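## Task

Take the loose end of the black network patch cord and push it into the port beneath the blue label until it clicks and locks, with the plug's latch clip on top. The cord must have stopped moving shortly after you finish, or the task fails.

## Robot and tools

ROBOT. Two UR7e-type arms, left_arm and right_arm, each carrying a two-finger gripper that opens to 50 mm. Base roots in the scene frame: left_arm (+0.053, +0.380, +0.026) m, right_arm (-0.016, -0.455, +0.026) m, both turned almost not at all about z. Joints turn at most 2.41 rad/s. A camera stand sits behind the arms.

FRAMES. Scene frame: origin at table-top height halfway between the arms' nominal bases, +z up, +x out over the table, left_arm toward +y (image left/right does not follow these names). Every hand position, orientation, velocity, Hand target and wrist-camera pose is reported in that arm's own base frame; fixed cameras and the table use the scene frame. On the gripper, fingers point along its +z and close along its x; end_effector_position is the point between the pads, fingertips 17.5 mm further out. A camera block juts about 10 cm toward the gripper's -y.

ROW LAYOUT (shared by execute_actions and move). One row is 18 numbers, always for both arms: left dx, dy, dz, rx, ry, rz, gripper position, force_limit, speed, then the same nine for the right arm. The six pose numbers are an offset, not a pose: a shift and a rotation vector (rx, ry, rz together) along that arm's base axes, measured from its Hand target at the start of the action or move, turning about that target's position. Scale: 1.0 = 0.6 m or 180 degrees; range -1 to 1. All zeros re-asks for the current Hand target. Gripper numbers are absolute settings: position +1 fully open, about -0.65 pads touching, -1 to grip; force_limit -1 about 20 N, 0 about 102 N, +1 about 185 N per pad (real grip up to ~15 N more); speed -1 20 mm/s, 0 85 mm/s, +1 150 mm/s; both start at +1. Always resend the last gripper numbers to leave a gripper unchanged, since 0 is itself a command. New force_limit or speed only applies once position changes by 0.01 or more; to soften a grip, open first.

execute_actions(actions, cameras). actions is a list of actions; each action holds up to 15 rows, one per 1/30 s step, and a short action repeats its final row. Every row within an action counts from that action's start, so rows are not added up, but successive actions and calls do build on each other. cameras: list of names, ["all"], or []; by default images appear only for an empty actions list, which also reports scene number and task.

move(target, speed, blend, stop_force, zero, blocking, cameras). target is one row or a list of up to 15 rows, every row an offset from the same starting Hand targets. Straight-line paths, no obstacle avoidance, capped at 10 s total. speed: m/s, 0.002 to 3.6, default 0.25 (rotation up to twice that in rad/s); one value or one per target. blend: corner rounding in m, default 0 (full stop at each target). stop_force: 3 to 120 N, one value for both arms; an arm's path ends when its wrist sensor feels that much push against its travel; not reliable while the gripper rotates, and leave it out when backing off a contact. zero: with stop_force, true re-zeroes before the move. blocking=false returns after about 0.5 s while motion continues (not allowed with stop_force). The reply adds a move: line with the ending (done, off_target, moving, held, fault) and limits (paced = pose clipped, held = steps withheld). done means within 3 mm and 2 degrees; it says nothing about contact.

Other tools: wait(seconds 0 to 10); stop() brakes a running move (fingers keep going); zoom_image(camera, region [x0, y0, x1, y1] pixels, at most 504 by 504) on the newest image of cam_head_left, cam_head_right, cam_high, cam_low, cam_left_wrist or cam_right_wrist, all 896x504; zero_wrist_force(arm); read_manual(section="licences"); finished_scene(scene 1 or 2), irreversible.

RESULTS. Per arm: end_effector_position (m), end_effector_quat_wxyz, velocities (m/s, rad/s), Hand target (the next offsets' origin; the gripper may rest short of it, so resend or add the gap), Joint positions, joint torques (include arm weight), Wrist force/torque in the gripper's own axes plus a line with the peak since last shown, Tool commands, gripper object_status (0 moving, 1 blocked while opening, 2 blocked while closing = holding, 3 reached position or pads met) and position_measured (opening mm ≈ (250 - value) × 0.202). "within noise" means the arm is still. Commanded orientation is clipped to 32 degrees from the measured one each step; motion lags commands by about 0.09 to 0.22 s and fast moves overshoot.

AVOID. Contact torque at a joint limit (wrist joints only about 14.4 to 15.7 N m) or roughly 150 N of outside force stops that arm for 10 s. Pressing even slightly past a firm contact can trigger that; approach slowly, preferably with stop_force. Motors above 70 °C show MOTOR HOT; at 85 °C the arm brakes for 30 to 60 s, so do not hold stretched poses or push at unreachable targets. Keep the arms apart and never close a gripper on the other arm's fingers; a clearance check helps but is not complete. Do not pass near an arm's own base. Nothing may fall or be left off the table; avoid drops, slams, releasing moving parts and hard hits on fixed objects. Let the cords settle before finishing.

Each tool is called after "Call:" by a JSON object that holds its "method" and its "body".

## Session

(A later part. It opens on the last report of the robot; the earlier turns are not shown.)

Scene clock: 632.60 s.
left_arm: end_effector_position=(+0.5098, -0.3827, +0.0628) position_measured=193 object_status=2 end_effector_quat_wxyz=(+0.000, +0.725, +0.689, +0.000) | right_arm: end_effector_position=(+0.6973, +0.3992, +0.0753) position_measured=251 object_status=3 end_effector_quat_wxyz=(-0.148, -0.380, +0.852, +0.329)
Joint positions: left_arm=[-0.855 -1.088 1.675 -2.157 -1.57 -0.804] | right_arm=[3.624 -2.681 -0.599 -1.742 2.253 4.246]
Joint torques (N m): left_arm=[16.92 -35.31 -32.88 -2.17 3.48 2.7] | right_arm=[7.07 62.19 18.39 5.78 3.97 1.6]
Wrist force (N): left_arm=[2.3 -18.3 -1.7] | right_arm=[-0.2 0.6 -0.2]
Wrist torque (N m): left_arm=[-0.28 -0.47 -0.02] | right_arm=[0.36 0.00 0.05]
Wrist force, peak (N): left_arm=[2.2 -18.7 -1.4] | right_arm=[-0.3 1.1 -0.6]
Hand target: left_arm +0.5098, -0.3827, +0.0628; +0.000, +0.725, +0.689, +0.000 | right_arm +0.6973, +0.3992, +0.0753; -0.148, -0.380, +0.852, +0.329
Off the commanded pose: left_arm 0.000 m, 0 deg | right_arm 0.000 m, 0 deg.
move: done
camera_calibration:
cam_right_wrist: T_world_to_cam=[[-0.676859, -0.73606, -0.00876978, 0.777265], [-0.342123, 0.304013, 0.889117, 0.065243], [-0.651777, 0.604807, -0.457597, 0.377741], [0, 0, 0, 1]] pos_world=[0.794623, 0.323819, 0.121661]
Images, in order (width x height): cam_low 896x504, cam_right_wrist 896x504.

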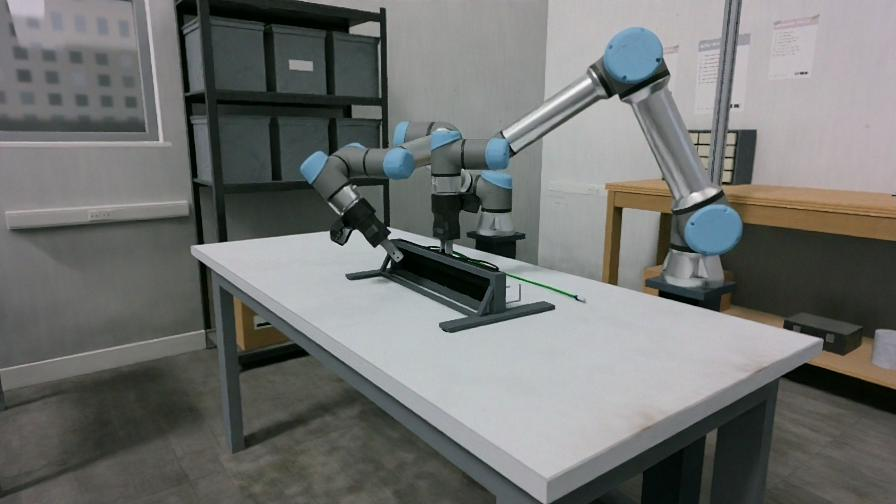

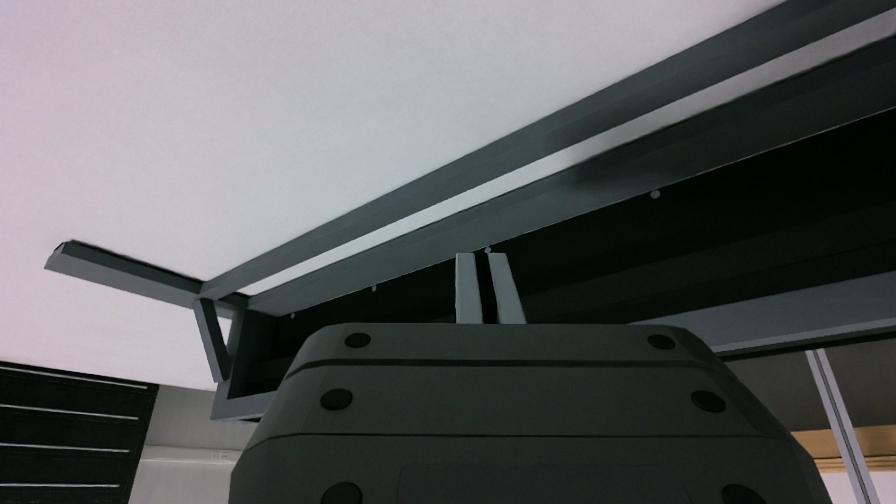

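Call:
{"method": "move", "body": {"target": [0,0,0,0,0,0,-1,-0.4,-1,0,0,0.022,0,0,0,-1,-0.9,-1], "speed": 0.1}}

Call:
{"method": "move", "body": {"target": [0,0,0,0,0,0,-1,-0.4,-1,-0.13,0,0,0,0,0,-1,-0.9,-1], "speed": 0.015, "stop_force": 6, "cameras": ["cam_right_wrist","cam_low"]}}

Call:
{"method": "zoom_image", "body": {"camera": "cam_low", "region": [340, 180, 560, 340]}}

Scene clock: 643.77 s.
left_arm: end_effector_position=(+0.5098, -0.3827, +0.0628) position_measured=193 object_status=2 end_effector_quat_wxyz=(+0.000, +0.725, +0.689, +0.000) | right_arm: end_effector_position=(+0.6973, +0.3992, +0.0883) position_measured=251 object_status=3 end_effector_quat_wxyz=(-0.148, -0.380, +0.852, +0.329)
Joint positions: left_arm=[-0.855 -1.088 1.675 -2.157 -1.57 -0.804] | right_arm=[3.624 -2.674 -0.579 -1.768 2.253 4.246]
Joint torques (N m): left_arm=[16.43 -33.67 -32.41 -2.17 4.07 2.58] | right_arm=[6.32 80.25 34.21 -0.39 3.54 -0.22]
Wrist force (N): left_arm=[1.9 -18.3 -1.6] | right_arm=[-0.1 0.6 -0.1]
Wrist torque (N m): left_arm=[-0.30 -0.42 -0.02] | right_arm=[0.36 0.00 0.05]
Wrist force, peak (N): left_arm=[2.2 -18.6 -1.6] | right_arm=[-0.3 0.8 -0.5]
Hand target: left_arm +0.5098, -0.3827, +0.0628; +0.000, +0.725, +0.689, +0.000 | right_arm +0.6973, +0.3992, +0.0885; -0.148, -0.380, +0.852, +0.329
Off the commanded pose: left_arm 0.000 m, 0 deg | right_arm 0.000 m, 0 deg.
move: done

Scene clock: 649.17 s.
left_arm: end_effector_position=(+0.5098, -0.3827, +0.0627) position_measured=193 object_status=2 end_effector_quat_wxyz=(+0.000, +0.725, +0.689, +0.000) | right_arm: end_effector_position=(+0.6360, +0.3992, +0.0885) position_measured=251 object_status=3 end_effector_quat_wxyz=(-0.148, -0.380, +0.852, +0.329)
Joint positions: left_arm=[-0.855 -1.088 1.675 -2.157 -1.57 -0.804] | right_arm=[3.659 -2.48 -0.962 -1.552 2.263 4.289]
Joint torques (N m): left_arm=[15.55 -36.39 -32.2 -3.03 4.56 2.48] | right_arm=[-6 51.7 30.33 -0.9 -1.21 -0.49]
Wrist force (N): left_arm=[2.1 -17.5 -1.6] | right_arm=[-1.6 2.9 -5.3]
Wrist torque (N m): left_arm=[-0.27 -0.47 -0.02] | right_arm=[0.36 0.00 0.07]
Wrist force, peak (N): left_arm=[1.8 -19.1 -1.6] | right_arm=[-5.6 -2.6 -11.7]
Hand target: left_arm +0.5098, -0.3827, +0.0628; +0.000, +0.725, +0.689, +0.000 | right_arm +0.6360, +0.3992, +0.0885; -0.148, -0.380, +0.852, +0.329 (not the last commanded pose)
Off the commanded pose: left_arm 0.000 m, 0 deg | right_arm 0.017 m, 0 deg.
move: contact (right_arm)
camera_calibration:
cam_right_wrist: T_world_to_cam=[[-0.676742, -0.736168, -0.00877164, 0.735838], [-0.342112, 0.303901, 0.889159, 0.0325569], [-0.651904, 0.604732, -0.457515, 0.343934], [0, 0, 0, 1]] pos_world=[0.733323, 0.323818, 0.134861]
Images, in order (width x height): cam_low 896x504, cam_right_wrist 896x504.

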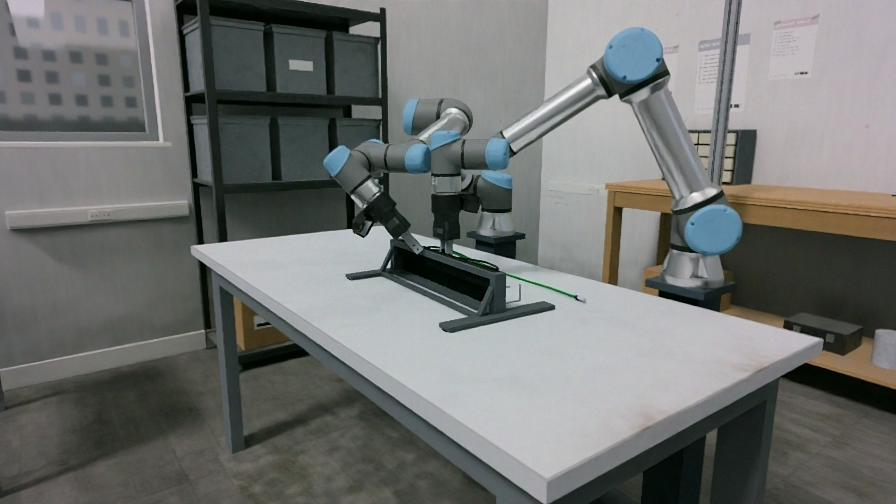

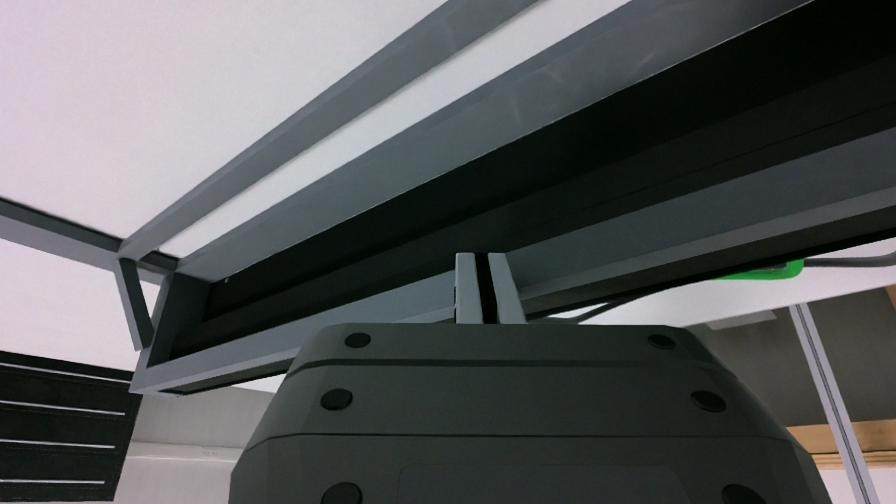

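Scaled by 2.291 from the camera's 896x504 image, which has a finer 1280x720 frame.

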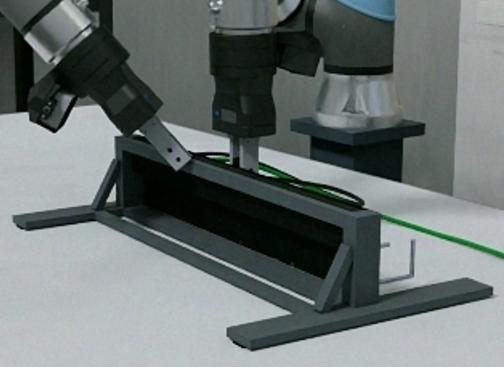

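Call:
{"method": "move", "body": {"target": [0.0133,-0.0007,0,0,0,0,-1,-0.4,-1,0,0,0,0,0,0,-1,-0.9,-1], "speed": 0.006, "stop_force": 25, "cameras": ["cam_left_wrist","cam_low"]}}

Call:
{"method": "zoom_image", "body": {"camera": "cam_left_wrist", "region": [420, 240, 560, 340]}}

Scene clock: 654.73 s.
left_arm: end_effector_position=(+0.5121, -0.3829, +0.0627) position_measured=193 object_status=2 end_effector_quat_wxyz=(+0.000, +0.725, +0.689, +0.000) | right_arm: end_effector_position=(+0.6360, +0.3992, +0.0885) position_measured=251 object_status=3 end_effector_quat_wxyz=(-0.148, -0.380, +0.852, +0.329)
Joint positions: left_arm=[-0.852 -1.085 1.669 -2.155 -1.57 -0.802] | right_arm=[3.659 -2.48 -0.962 -1.552 2.263 4.289]
Joint torques (N m): left_arm=[-2.75 -59.22 -23.5 -13.3 5.34 -2.07] | right_arm=[16.14 55.59 14 -0.84 4.6 -0.44]
Wrist force (N): left_arm=[5.3 -36.4 -6.0] | right_arm=[-4.3 -5.0 -17.8]
Wrist torque (N m): left_arm=[-0.21 -0.44 -0.04] | right_arm=[0.31 0.01 0.03]
Wrist force, peak (N): left_arm=[5.9 -42.5 -6.2] | right_arm=[-5.0 -6.0 -19.1]
Hand target: left_arm +0.5121, -0.3829, +0.0627; +0.000, +0.725, +0.689, +0.000 (not the last commanded pose) | right_arm +0.6360, +0.3992, +0.0885; -0.148, -0.380, +0.852, +0.329
Off the commanded pose: left_arm 0.006 m, 0 deg | right_arm 0.000 m, 0 deg.
move: contact (left_arm)
camera_calibration:
cam_left_wrist: T_world_to_cam=[[0.068157, 0.997675, 0.000145972, 0.354663], [0.934351, -0.0638823, 0.350582, -0.511516], [0.349776, -0.0237582, -0.936532, -0.000545878], [0, 0, 0, 1]] pos_world=[0.453954, -0.386528, 0.178765]
Images, in order (width x height): cam_low 896x504, cam_left_wrist 896x504.

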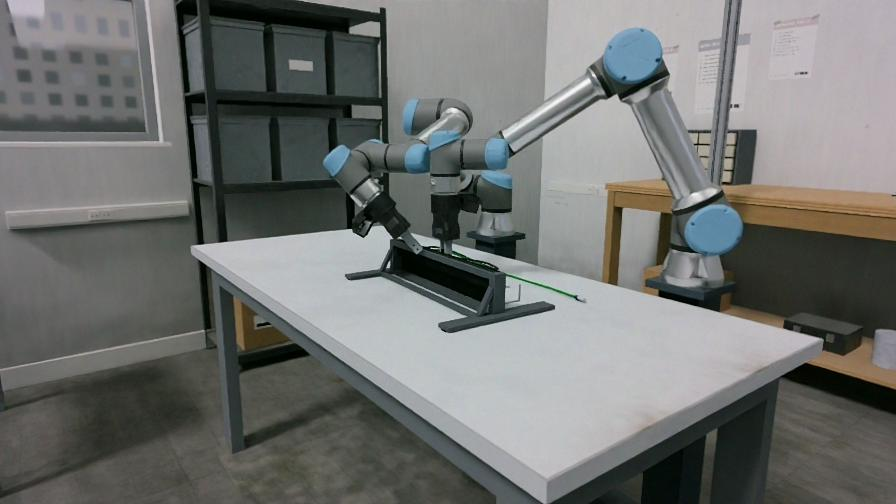

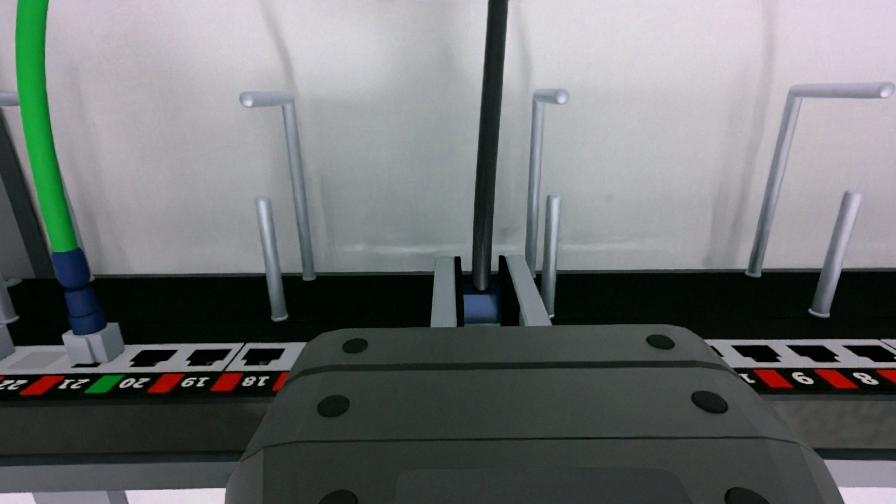

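Scaled by 3.600 from the camera's 896x504 image, which has a finer 1280x720 frame.

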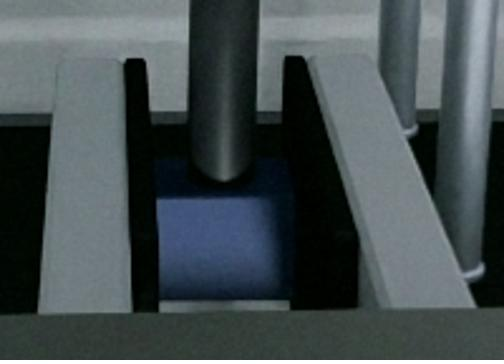

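Call:
{"method": "move", "body": {"target": [-0.008,0.0004,0,0,0,0,-1,-0.4,-1,0,0,0,0,0,0,-1,-0.9,-1], "speed": 0.01, "cameras": ["cam_left_wrist"]}}

Call:
{"method": "zoom_image", "body": {"camera": "cam_left_wrist", "region": [40, 280, 320, 420]}}

Scene clock: 665.23 s.
left_arm: end_effector_position=(+0.5075, -0.3826, +0.0627) position_measured=193 object_status=2 end_effector_quat_wxyz=(+0.000, +0.725, +0.689, +0.000) | right_arm: end_effector_position=(+0.6360, +0.3993, +0.0885) position_measured=251 object_status=3 end_effector_quat_wxyz=(-0.148, -0.380, +0.852, +0.329)
Joint positions: left_arm=[-0.858 -1.092 1.682 -2.16 -1.57 -0.807] | right_arm=[3.659 -2.48 -0.962 -1.552 2.263 4.289]
Joint torques (N m): left_arm=[-11.49 -59.84 -7.47 -1.48 -1.67 -2.07] | right_arm=[6.6 58.63 13.7 -0.87 1.99 -0.41]
Wrist force (N): left_arm=[-6.2 12.1 0.2] | right_arm=[-6.2 -0.1 -9.0]
Wrist torque (N m): left_arm=[0.47 -0.48 0.18] | right_arm=[0.30 -0.08 0.07]
Wrist force, peak (N): left_arm=[5.3 -36.9 -6.4] | right_arm=[-4.6 -5.1 -17.8]
Hand target: left_arm +0.5073, -0.3826, +0.0627; +0.000, +0.725, +0.689, +0.000 | right_arm +0.6360, +0.3992, +0.0885; -0.148, -0.380, +0.852, +0.329
Off the commanded pose: left_arm 0.000 m, 0 deg | right_arm 0.000 m, 0 deg.
move: done
camera_calibration:
cam_left_wrist: T_world_to_cam=[[0.068192, 0.997672, 0.0000526042, 0.354684], [0.934349, -0.0638823, 0.350588, -0.507106], [0.349775, -0.0238581, -0.93653, 0.00106639], [0, 0, 0, 1]] pos_world=[0.449254, -0.386228, 0.178765]
Images, in order (width x height): cam_left_wrist 896x504.

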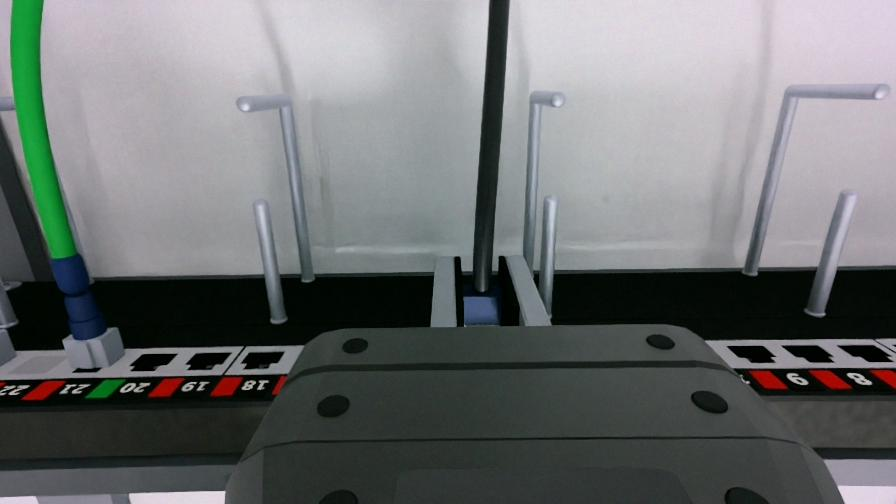

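Scaled by 1.800 from the camera's 896x504 image, which has a finer 1280x720 frame.

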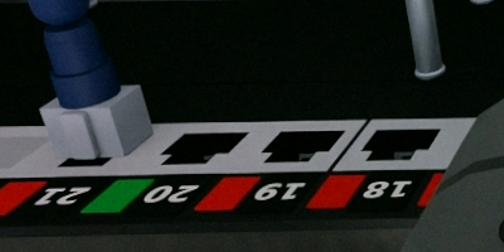

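Call:
{"method": "move", "body": {"target": [-0.01,0.0005,0,0,0,0,-1,-0.4,-1,0,0,0,0,0,0,-1,-0.9,-1], "speed": 0.01, "cameras": ["cam_left_wrist"]}}

Call:
{"method": "zoom_image", "body": {"camera": "cam_left_wrist", "region": [40, 280, 320, 420]}}

Call:
{"method": "zoom_image", "body": {"camera": "cam_left_wrist", "region": [420, 240, 560, 340]}}

Scene clock: 670.70 s.
left_arm: end_effector_position=(+0.5015, -0.3823, +0.0627) position_measured=193 object_status=2 end_effector_quat_wxyz=(+0.000, +0.725, +0.689, +0.000) | right_arm: end_effector_position=(+0.6360, +0.3992, +0.0885) position_measured=251 object_status=3 end_effector_quat_wxyz=(-0.148, -0.380, +0.852, +0.329)
Joint positions: left_arm=[-0.865 -1.102 1.698 -2.166 -1.57 -0.814] | right_arm=[3.659 -2.48 -0.962 -1.553 2.263 4.289]
Joint torques (N m): left_arm=[-12.73 -60.16 -9.18 -1.72 -1.89 -2.03] | right_arm=[-2.01 61.77 23.89 0.98 -1.17 -0.37]
Wrist force (N): left_arm=[-2.0 17.2 1.2] | right_arm=[-0.3 0.4 -0.3]
Wrist torque (N m): left_arm=[0.67 -0.53 0.08] | right_arm=[0.33 0.03 0.06]
Wrist force, peak (N): left_arm=[-7.4 14.7 5.8] | right_arm=[-6.3 0.3 -9.4]
Hand target: left_arm +0.5013, -0.3823, +0.0627; +0.000, +0.725, +0.689, +0.000 | right_arm +0.6360, +0.3992, +0.0885; -0.148, -0.380, +0.852, +0.329
Off the commanded pose: left_arm 0.000 m, 0 deg | right_arm 0.000 m, 0 deg.
move: done
camera_calibration:
cam_left_wrist: T_world_to_cam=[[0.068157, 0.997675, 0.000145972, 0.354793], [0.934351, -0.0638823, 0.350582, -0.501481], [0.349776, -0.0237582, -0.936532, 0.00321098], [0, 0, 0, 1]] pos_world=[0.443254, -0.385928, 0.178765]
Images, in order (width x height): cam_left_wrist 896x504.

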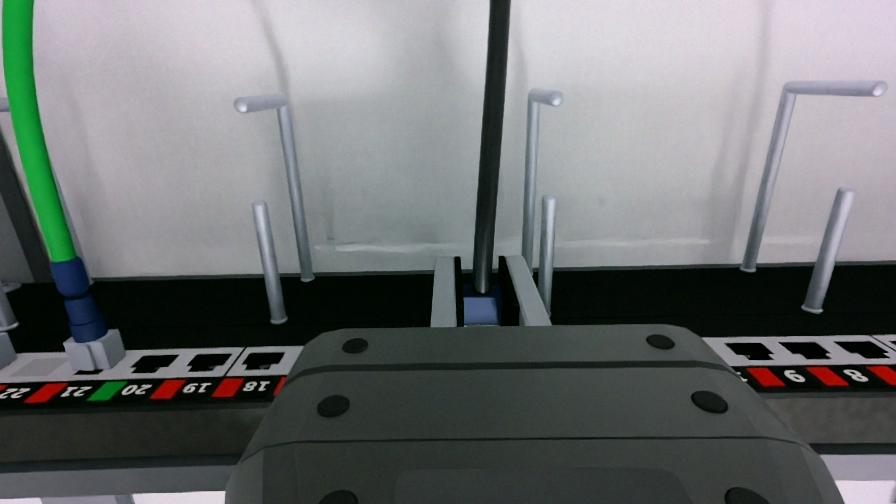

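Scaled by 1.800 from the camera's 896x504 image, which has a finer 1280x720 frame.

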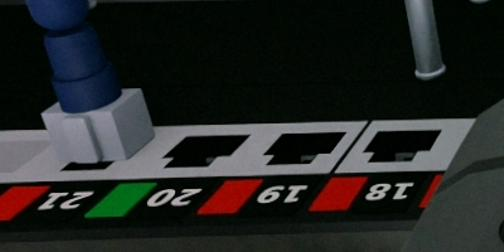

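Scaled by 3.600 from the camera's 896x504 image, which has a finer 1280x720 frame.

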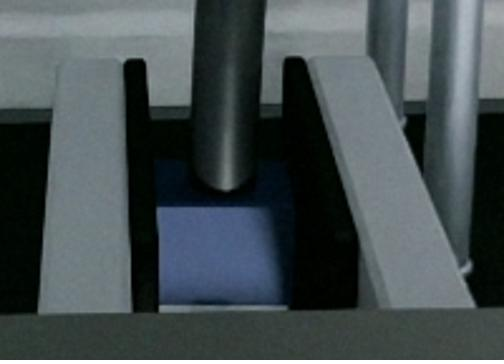

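Call:
{"method": "move", "body": {"target": [0.002,-0.0001,0,0,0,0,-1,-0.4,-1,0.06,0,0,0,0,0,-1,-0.9,-1], "speed": 0.03}}

Call:
{"method": "move", "body": {"target": [0,0,0,0,0,0,-0.2,-0.4,-1,0,0,0,0,0,0,-1,-0.9,-1]}}

Call:
{"method": "move", "body": {"target": [0,0,0.25,0,0,0,-0.2,-0.4,-1,0.03,0,0.15,0,0,0,-1,-0.9,-1], "speed": 0.08, "cameras": ["all"]}}

Call:
{"method": "zoom_image", "body": {"camera": "cam_left_wrist", "region": [320, 180, 600, 330]}}

Scene clock: 677.63 s.
left_arm: end_effector_position=(+0.5025, -0.3824, +0.0627) position_measured=193 object_status=2 end_effector_quat_wxyz=(+0.000, +0.725, +0.689, +0.000) | right_arm: end_effector_position=(+0.6720, +0.3992, +0.0885) position_measured=251 object_status=3 end_effector_quat_wxyz=(-0.148, -0.380, +0.852, +0.329)
Joint positions: left_arm=[-0.863 -1.101 1.695 -2.165 -1.57 -0.813] | right_arm=[3.638 -2.583 -0.76 -1.668 2.257 4.263]
Joint torques (N m): left_arm=[14.77 -31.16 -22.77 1.69 1.46 2.31] | right_arm=[-7.19 58.63 34.02 -0.41 -1.24 -1.18]
Wrist force (N): left_arm=[-6.2 8.2 -2.5] | right_arm=[-0.1 0.8 -0.3]
Wrist torque (N m): left_arm=[0.40 -0.56 0.14] | right_arm=[0.37 0.00 0.16]
Wrist force, peak (N): left_arm=[-2.2 18.1 3.1] | right_arm=[-0.3 1.0 0.1]
Hand target: left_arm +0.5025, -0.3824, +0.0627; +0.000, +0.725, +0.689, +0.000 | right_arm +0.6720, +0.3992, +0.0885; -0.148, -0.380, +0.852, +0.329
Off the commanded pose: left_arm 0.000 m, 0 deg | right_arm 0.000 m, 0 deg.
move: done

Scene clock: 678.13 s.
left_arm: end_effector_position=(+0.5025, -0.3823, +0.0627) position_measured=182 object_status=3 end_effector_quat_wxyz=(+0.000, +0.725, +0.689, +0.000) | right_arm: end_effector_position=(+0.6720, +0.3992, +0.0885) position_measured=251 object_status=3 end_effector_quat_wxyz=(-0.148, -0.380, +0.852, +0.329)
Joint positions: left_arm=[-0.863 -1.101 1.695 -2.165 -1.57 -0.813] | right_arm=[3.638 -2.583 -0.76 -1.668 2.257 4.263]
Joint torques (N m): left_arm=[12.21 -35.02 -21.46 -2.8 1.53 2.15] | right_arm=[-7.36 59.38 33.72 -0.55 -1.16 -1.18]
Wrist force (N): left_arm=[-1.5 3.0 -2.3] | right_arm=[-0.3 0.6 -0.3]
Wrist torque (N m): left_arm=[0.25 -0.47 0.00] | right_arm=[0.36 0.02 0.16]
Wrist force, peak (N): left_arm=[-6.1 9.2 -1.6] | right_arm=[-0.2 0.7 -0.5]
Hand target: left_arm +0.5025, -0.3824, +0.0627; +0.000, +0.725, +0.689, +0.000 | right_arm +0.6720, +0.3992, +0.0885; -0.148, -0.380, +0.852, +0.329
Off the commanded pose: left_arm 0.000 m, 0 deg | right_arm 0.000 m, 0 deg.
move: done

Scene clock: 680.70 s.
left_arm: end_effector_position=(+0.5026, -0.3823, +0.2127) position_measured=182 object_status=3 end_effector_quat_wxyz=(+0.000, +0.725, +0.689, +0.000) | right_arm: end_effector_position=(+0.6900, +0.3992, +0.1785) position_measured=251 object_status=3 end_effector_quat_wxyz=(-0.148, -0.380, +0.852, +0.329)
Joint positions: left_arm=[-0.863 -1.244 1.483 -1.81 -1.57 -0.813] | right_arm=[3.628 -2.632 -0.431 -1.955 2.254 4.251]
Joint torques (N m): left_arm=[0.32 -56.6 -29.97 0.09 -0.45 -0.9] | right_arm=[-7.17 60.27 34.26 -0.53 -1.17 -1.15]
Wrist force (N): left_arm=[1.8 0.7 -1.4] | right_arm=[-0.3 0.5 -0.1]
Wrist torque (N m): left_arm=[0.22 -0.44 0.01] | right_arm=[0.33 0.03 0.16]
Wrist force, peak (N): left_arm=[-1.7 3.1 -2.3] | right_arm=[-0.2 1.0 -0.4]
Hand target: left_arm +0.5025, -0.3824, +0.2127; +0.000, +0.725, +0.689, +0.000 | right_arm +0.6900, +0.3992, +0.1785; -0.148, -0.380, +0.852, +0.329
Off the commanded pose: left_arm 0.000 m, 0 deg | right_arm 0.000 m, 0 deg.
move: done
camera_calibration:
cam_left_wrist: T_world_to_cam=[[0.0681574, 0.997675, 0.00014566, 0.354796], [0.934339, -0.0638817, 0.350614, -0.555072], [0.349808, -0.0237608, -0.93652, 0.143191], [0, 0, 0, 1]] pos_world=[0.444354, -0.386028, 0.328665]
cam_right_wrist: T_world_to_cam=[[-0.67679, -0.736123, -0.00880543, 0.773202], [-0.342151, 0.303937, 0.889132, -0.0288794], [-0.651834, 0.604769, -0.457567, 0.420212], [0, 0, 0, 1]] pos_world=[0.787323, 0.323818, 0.224761]

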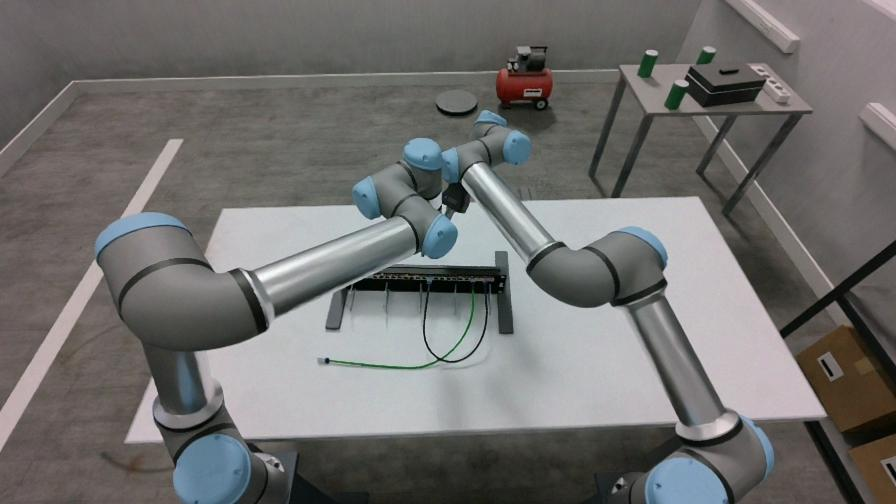

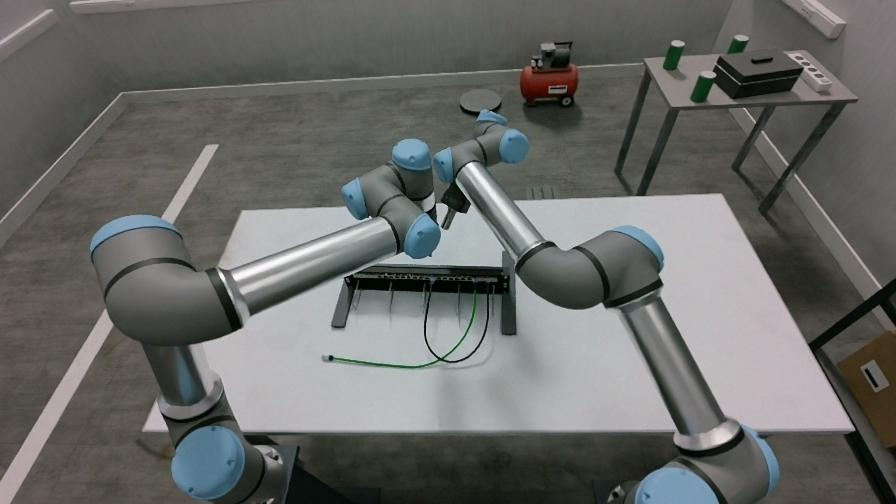

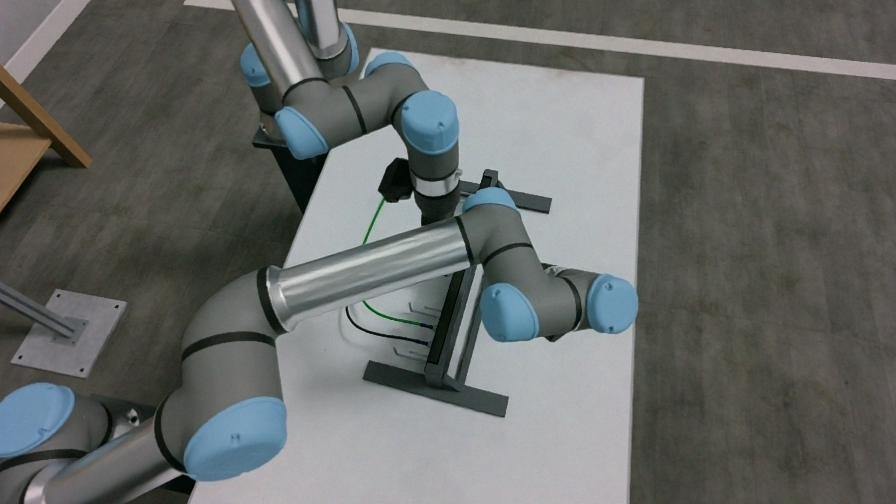

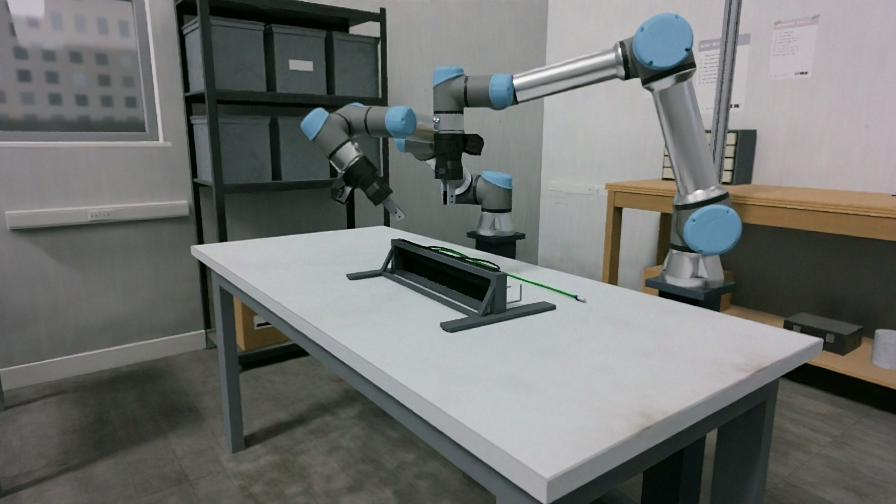

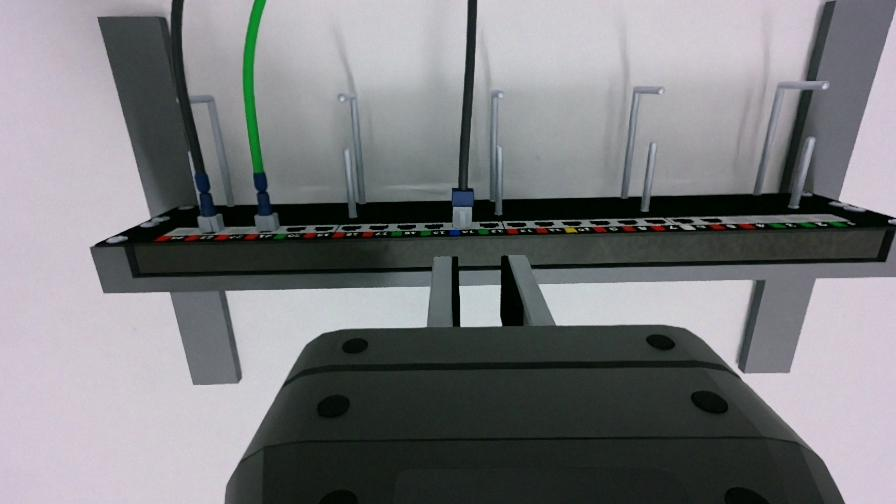

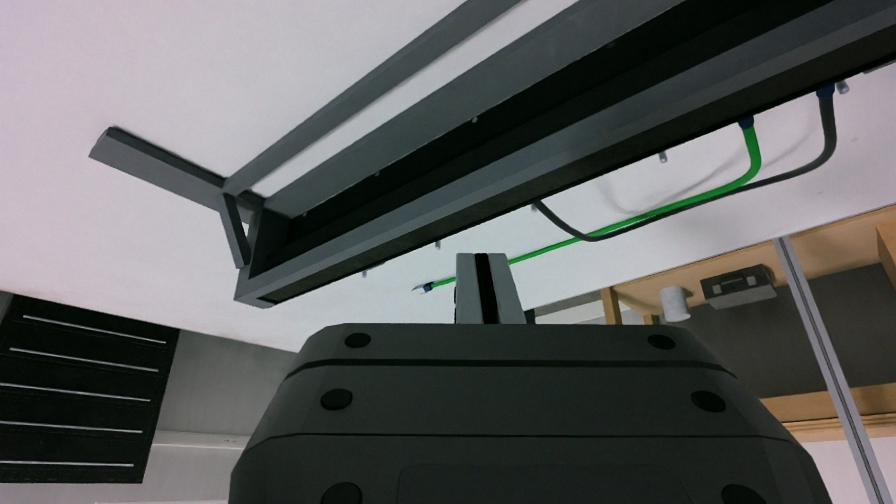

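Scaled by 1.800 from the camera's 896x504 image, which has a finer 1280x720 frame.

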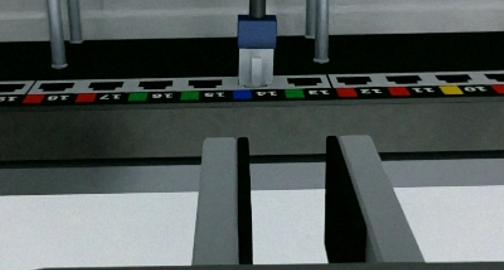

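Call:
{"method": "zoom_image", "body": {"camera": "cam_left_wrist", "region": [180, 160, 300, 250]}}

Call:
{"method": "zoom_image", "body": {"camera": "cam_left_wrist", "region": [410, 160, 530, 250]}}

Scaled by 4.200 from the camera's 896x504 image, which has a finer 1280x720 frame.

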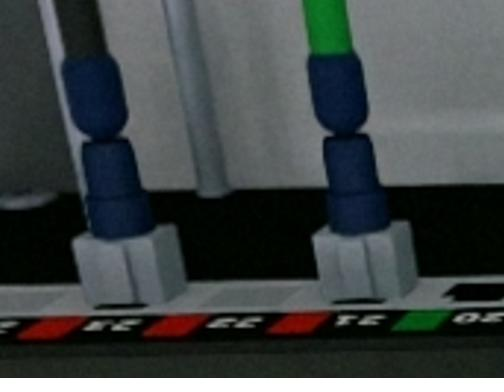

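Scaled by 4.200 from the camera's 896x504 image, which has a finer 1280x720 frame.

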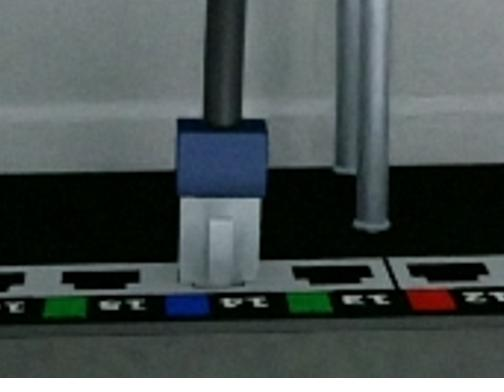

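Call:
{"method": "wait", "body": {"seconds": 1.5}}

Call:
{"method": "finished_scene", "body": {"scene": 1}}

Scene clock: 687.63 s.
left_arm: end_effector_position=(+0.5025, -0.3824, +0.2127) position_measured=182 object_status=3 end_effector_quat_wxyz=(+0.000, +0.725, +0.689, +0.000) | right_arm: end_effector_position=(+0.6900, +0.3992, +0.1785) position_measured=251 object_status=3 end_effector_quat_wxyz=(-0.148, -0.380, +0.852, +0.329)
Joint positions: left_arm=[-0.863 -1.244 1.483 -1.81 -1.57 -0.813] | right_arm=[3.628 -2.633 -0.431 -1.955 2.254 4.251]
Joint torques (N m): left_arm=[-7.51 -56.08 -31.89 -0.15 -1.9 -2.12] | right_arm=[-7.29 61.16 33.97 -0.53 -1.26 -1.14]
Wrist force (N): left_arm=[2.0 0.5 -1.3] | right_arm=[-0.1 0.6 -0.2]
Wrist torque (N m): left_arm=[0.18 -0.46 0.01] | right_arm=[0.36 -0.01 0.16]
Wrist force, peak (N): left_arm=[2.2 0.9 -1.7] | right_arm=[-0.5 0.9 0.0]
Hand target: left_arm +0.5025, -0.3824, +0.2127; +0.000, +0.725, +0.689, +0.000 | right_arm +0.6900, +0.3992, +0.1785; -0.148, -0.380, +0.852, +0.329
Tool commands: left_gripper/position=-0.2 left_gripper/force_limit=-0.4 left_gripper/speed=-1.0 right_gripper/position=-1.0 right_gripper/force_limit=-0.9 right_gripper/speed=-1.0
Off the commanded pose: left_arm 0.000 m, 0 deg | right_arm 0.000 m, 0 deg.
wait: 1.50 s; at rest from the start

The scene is finished: the task was done.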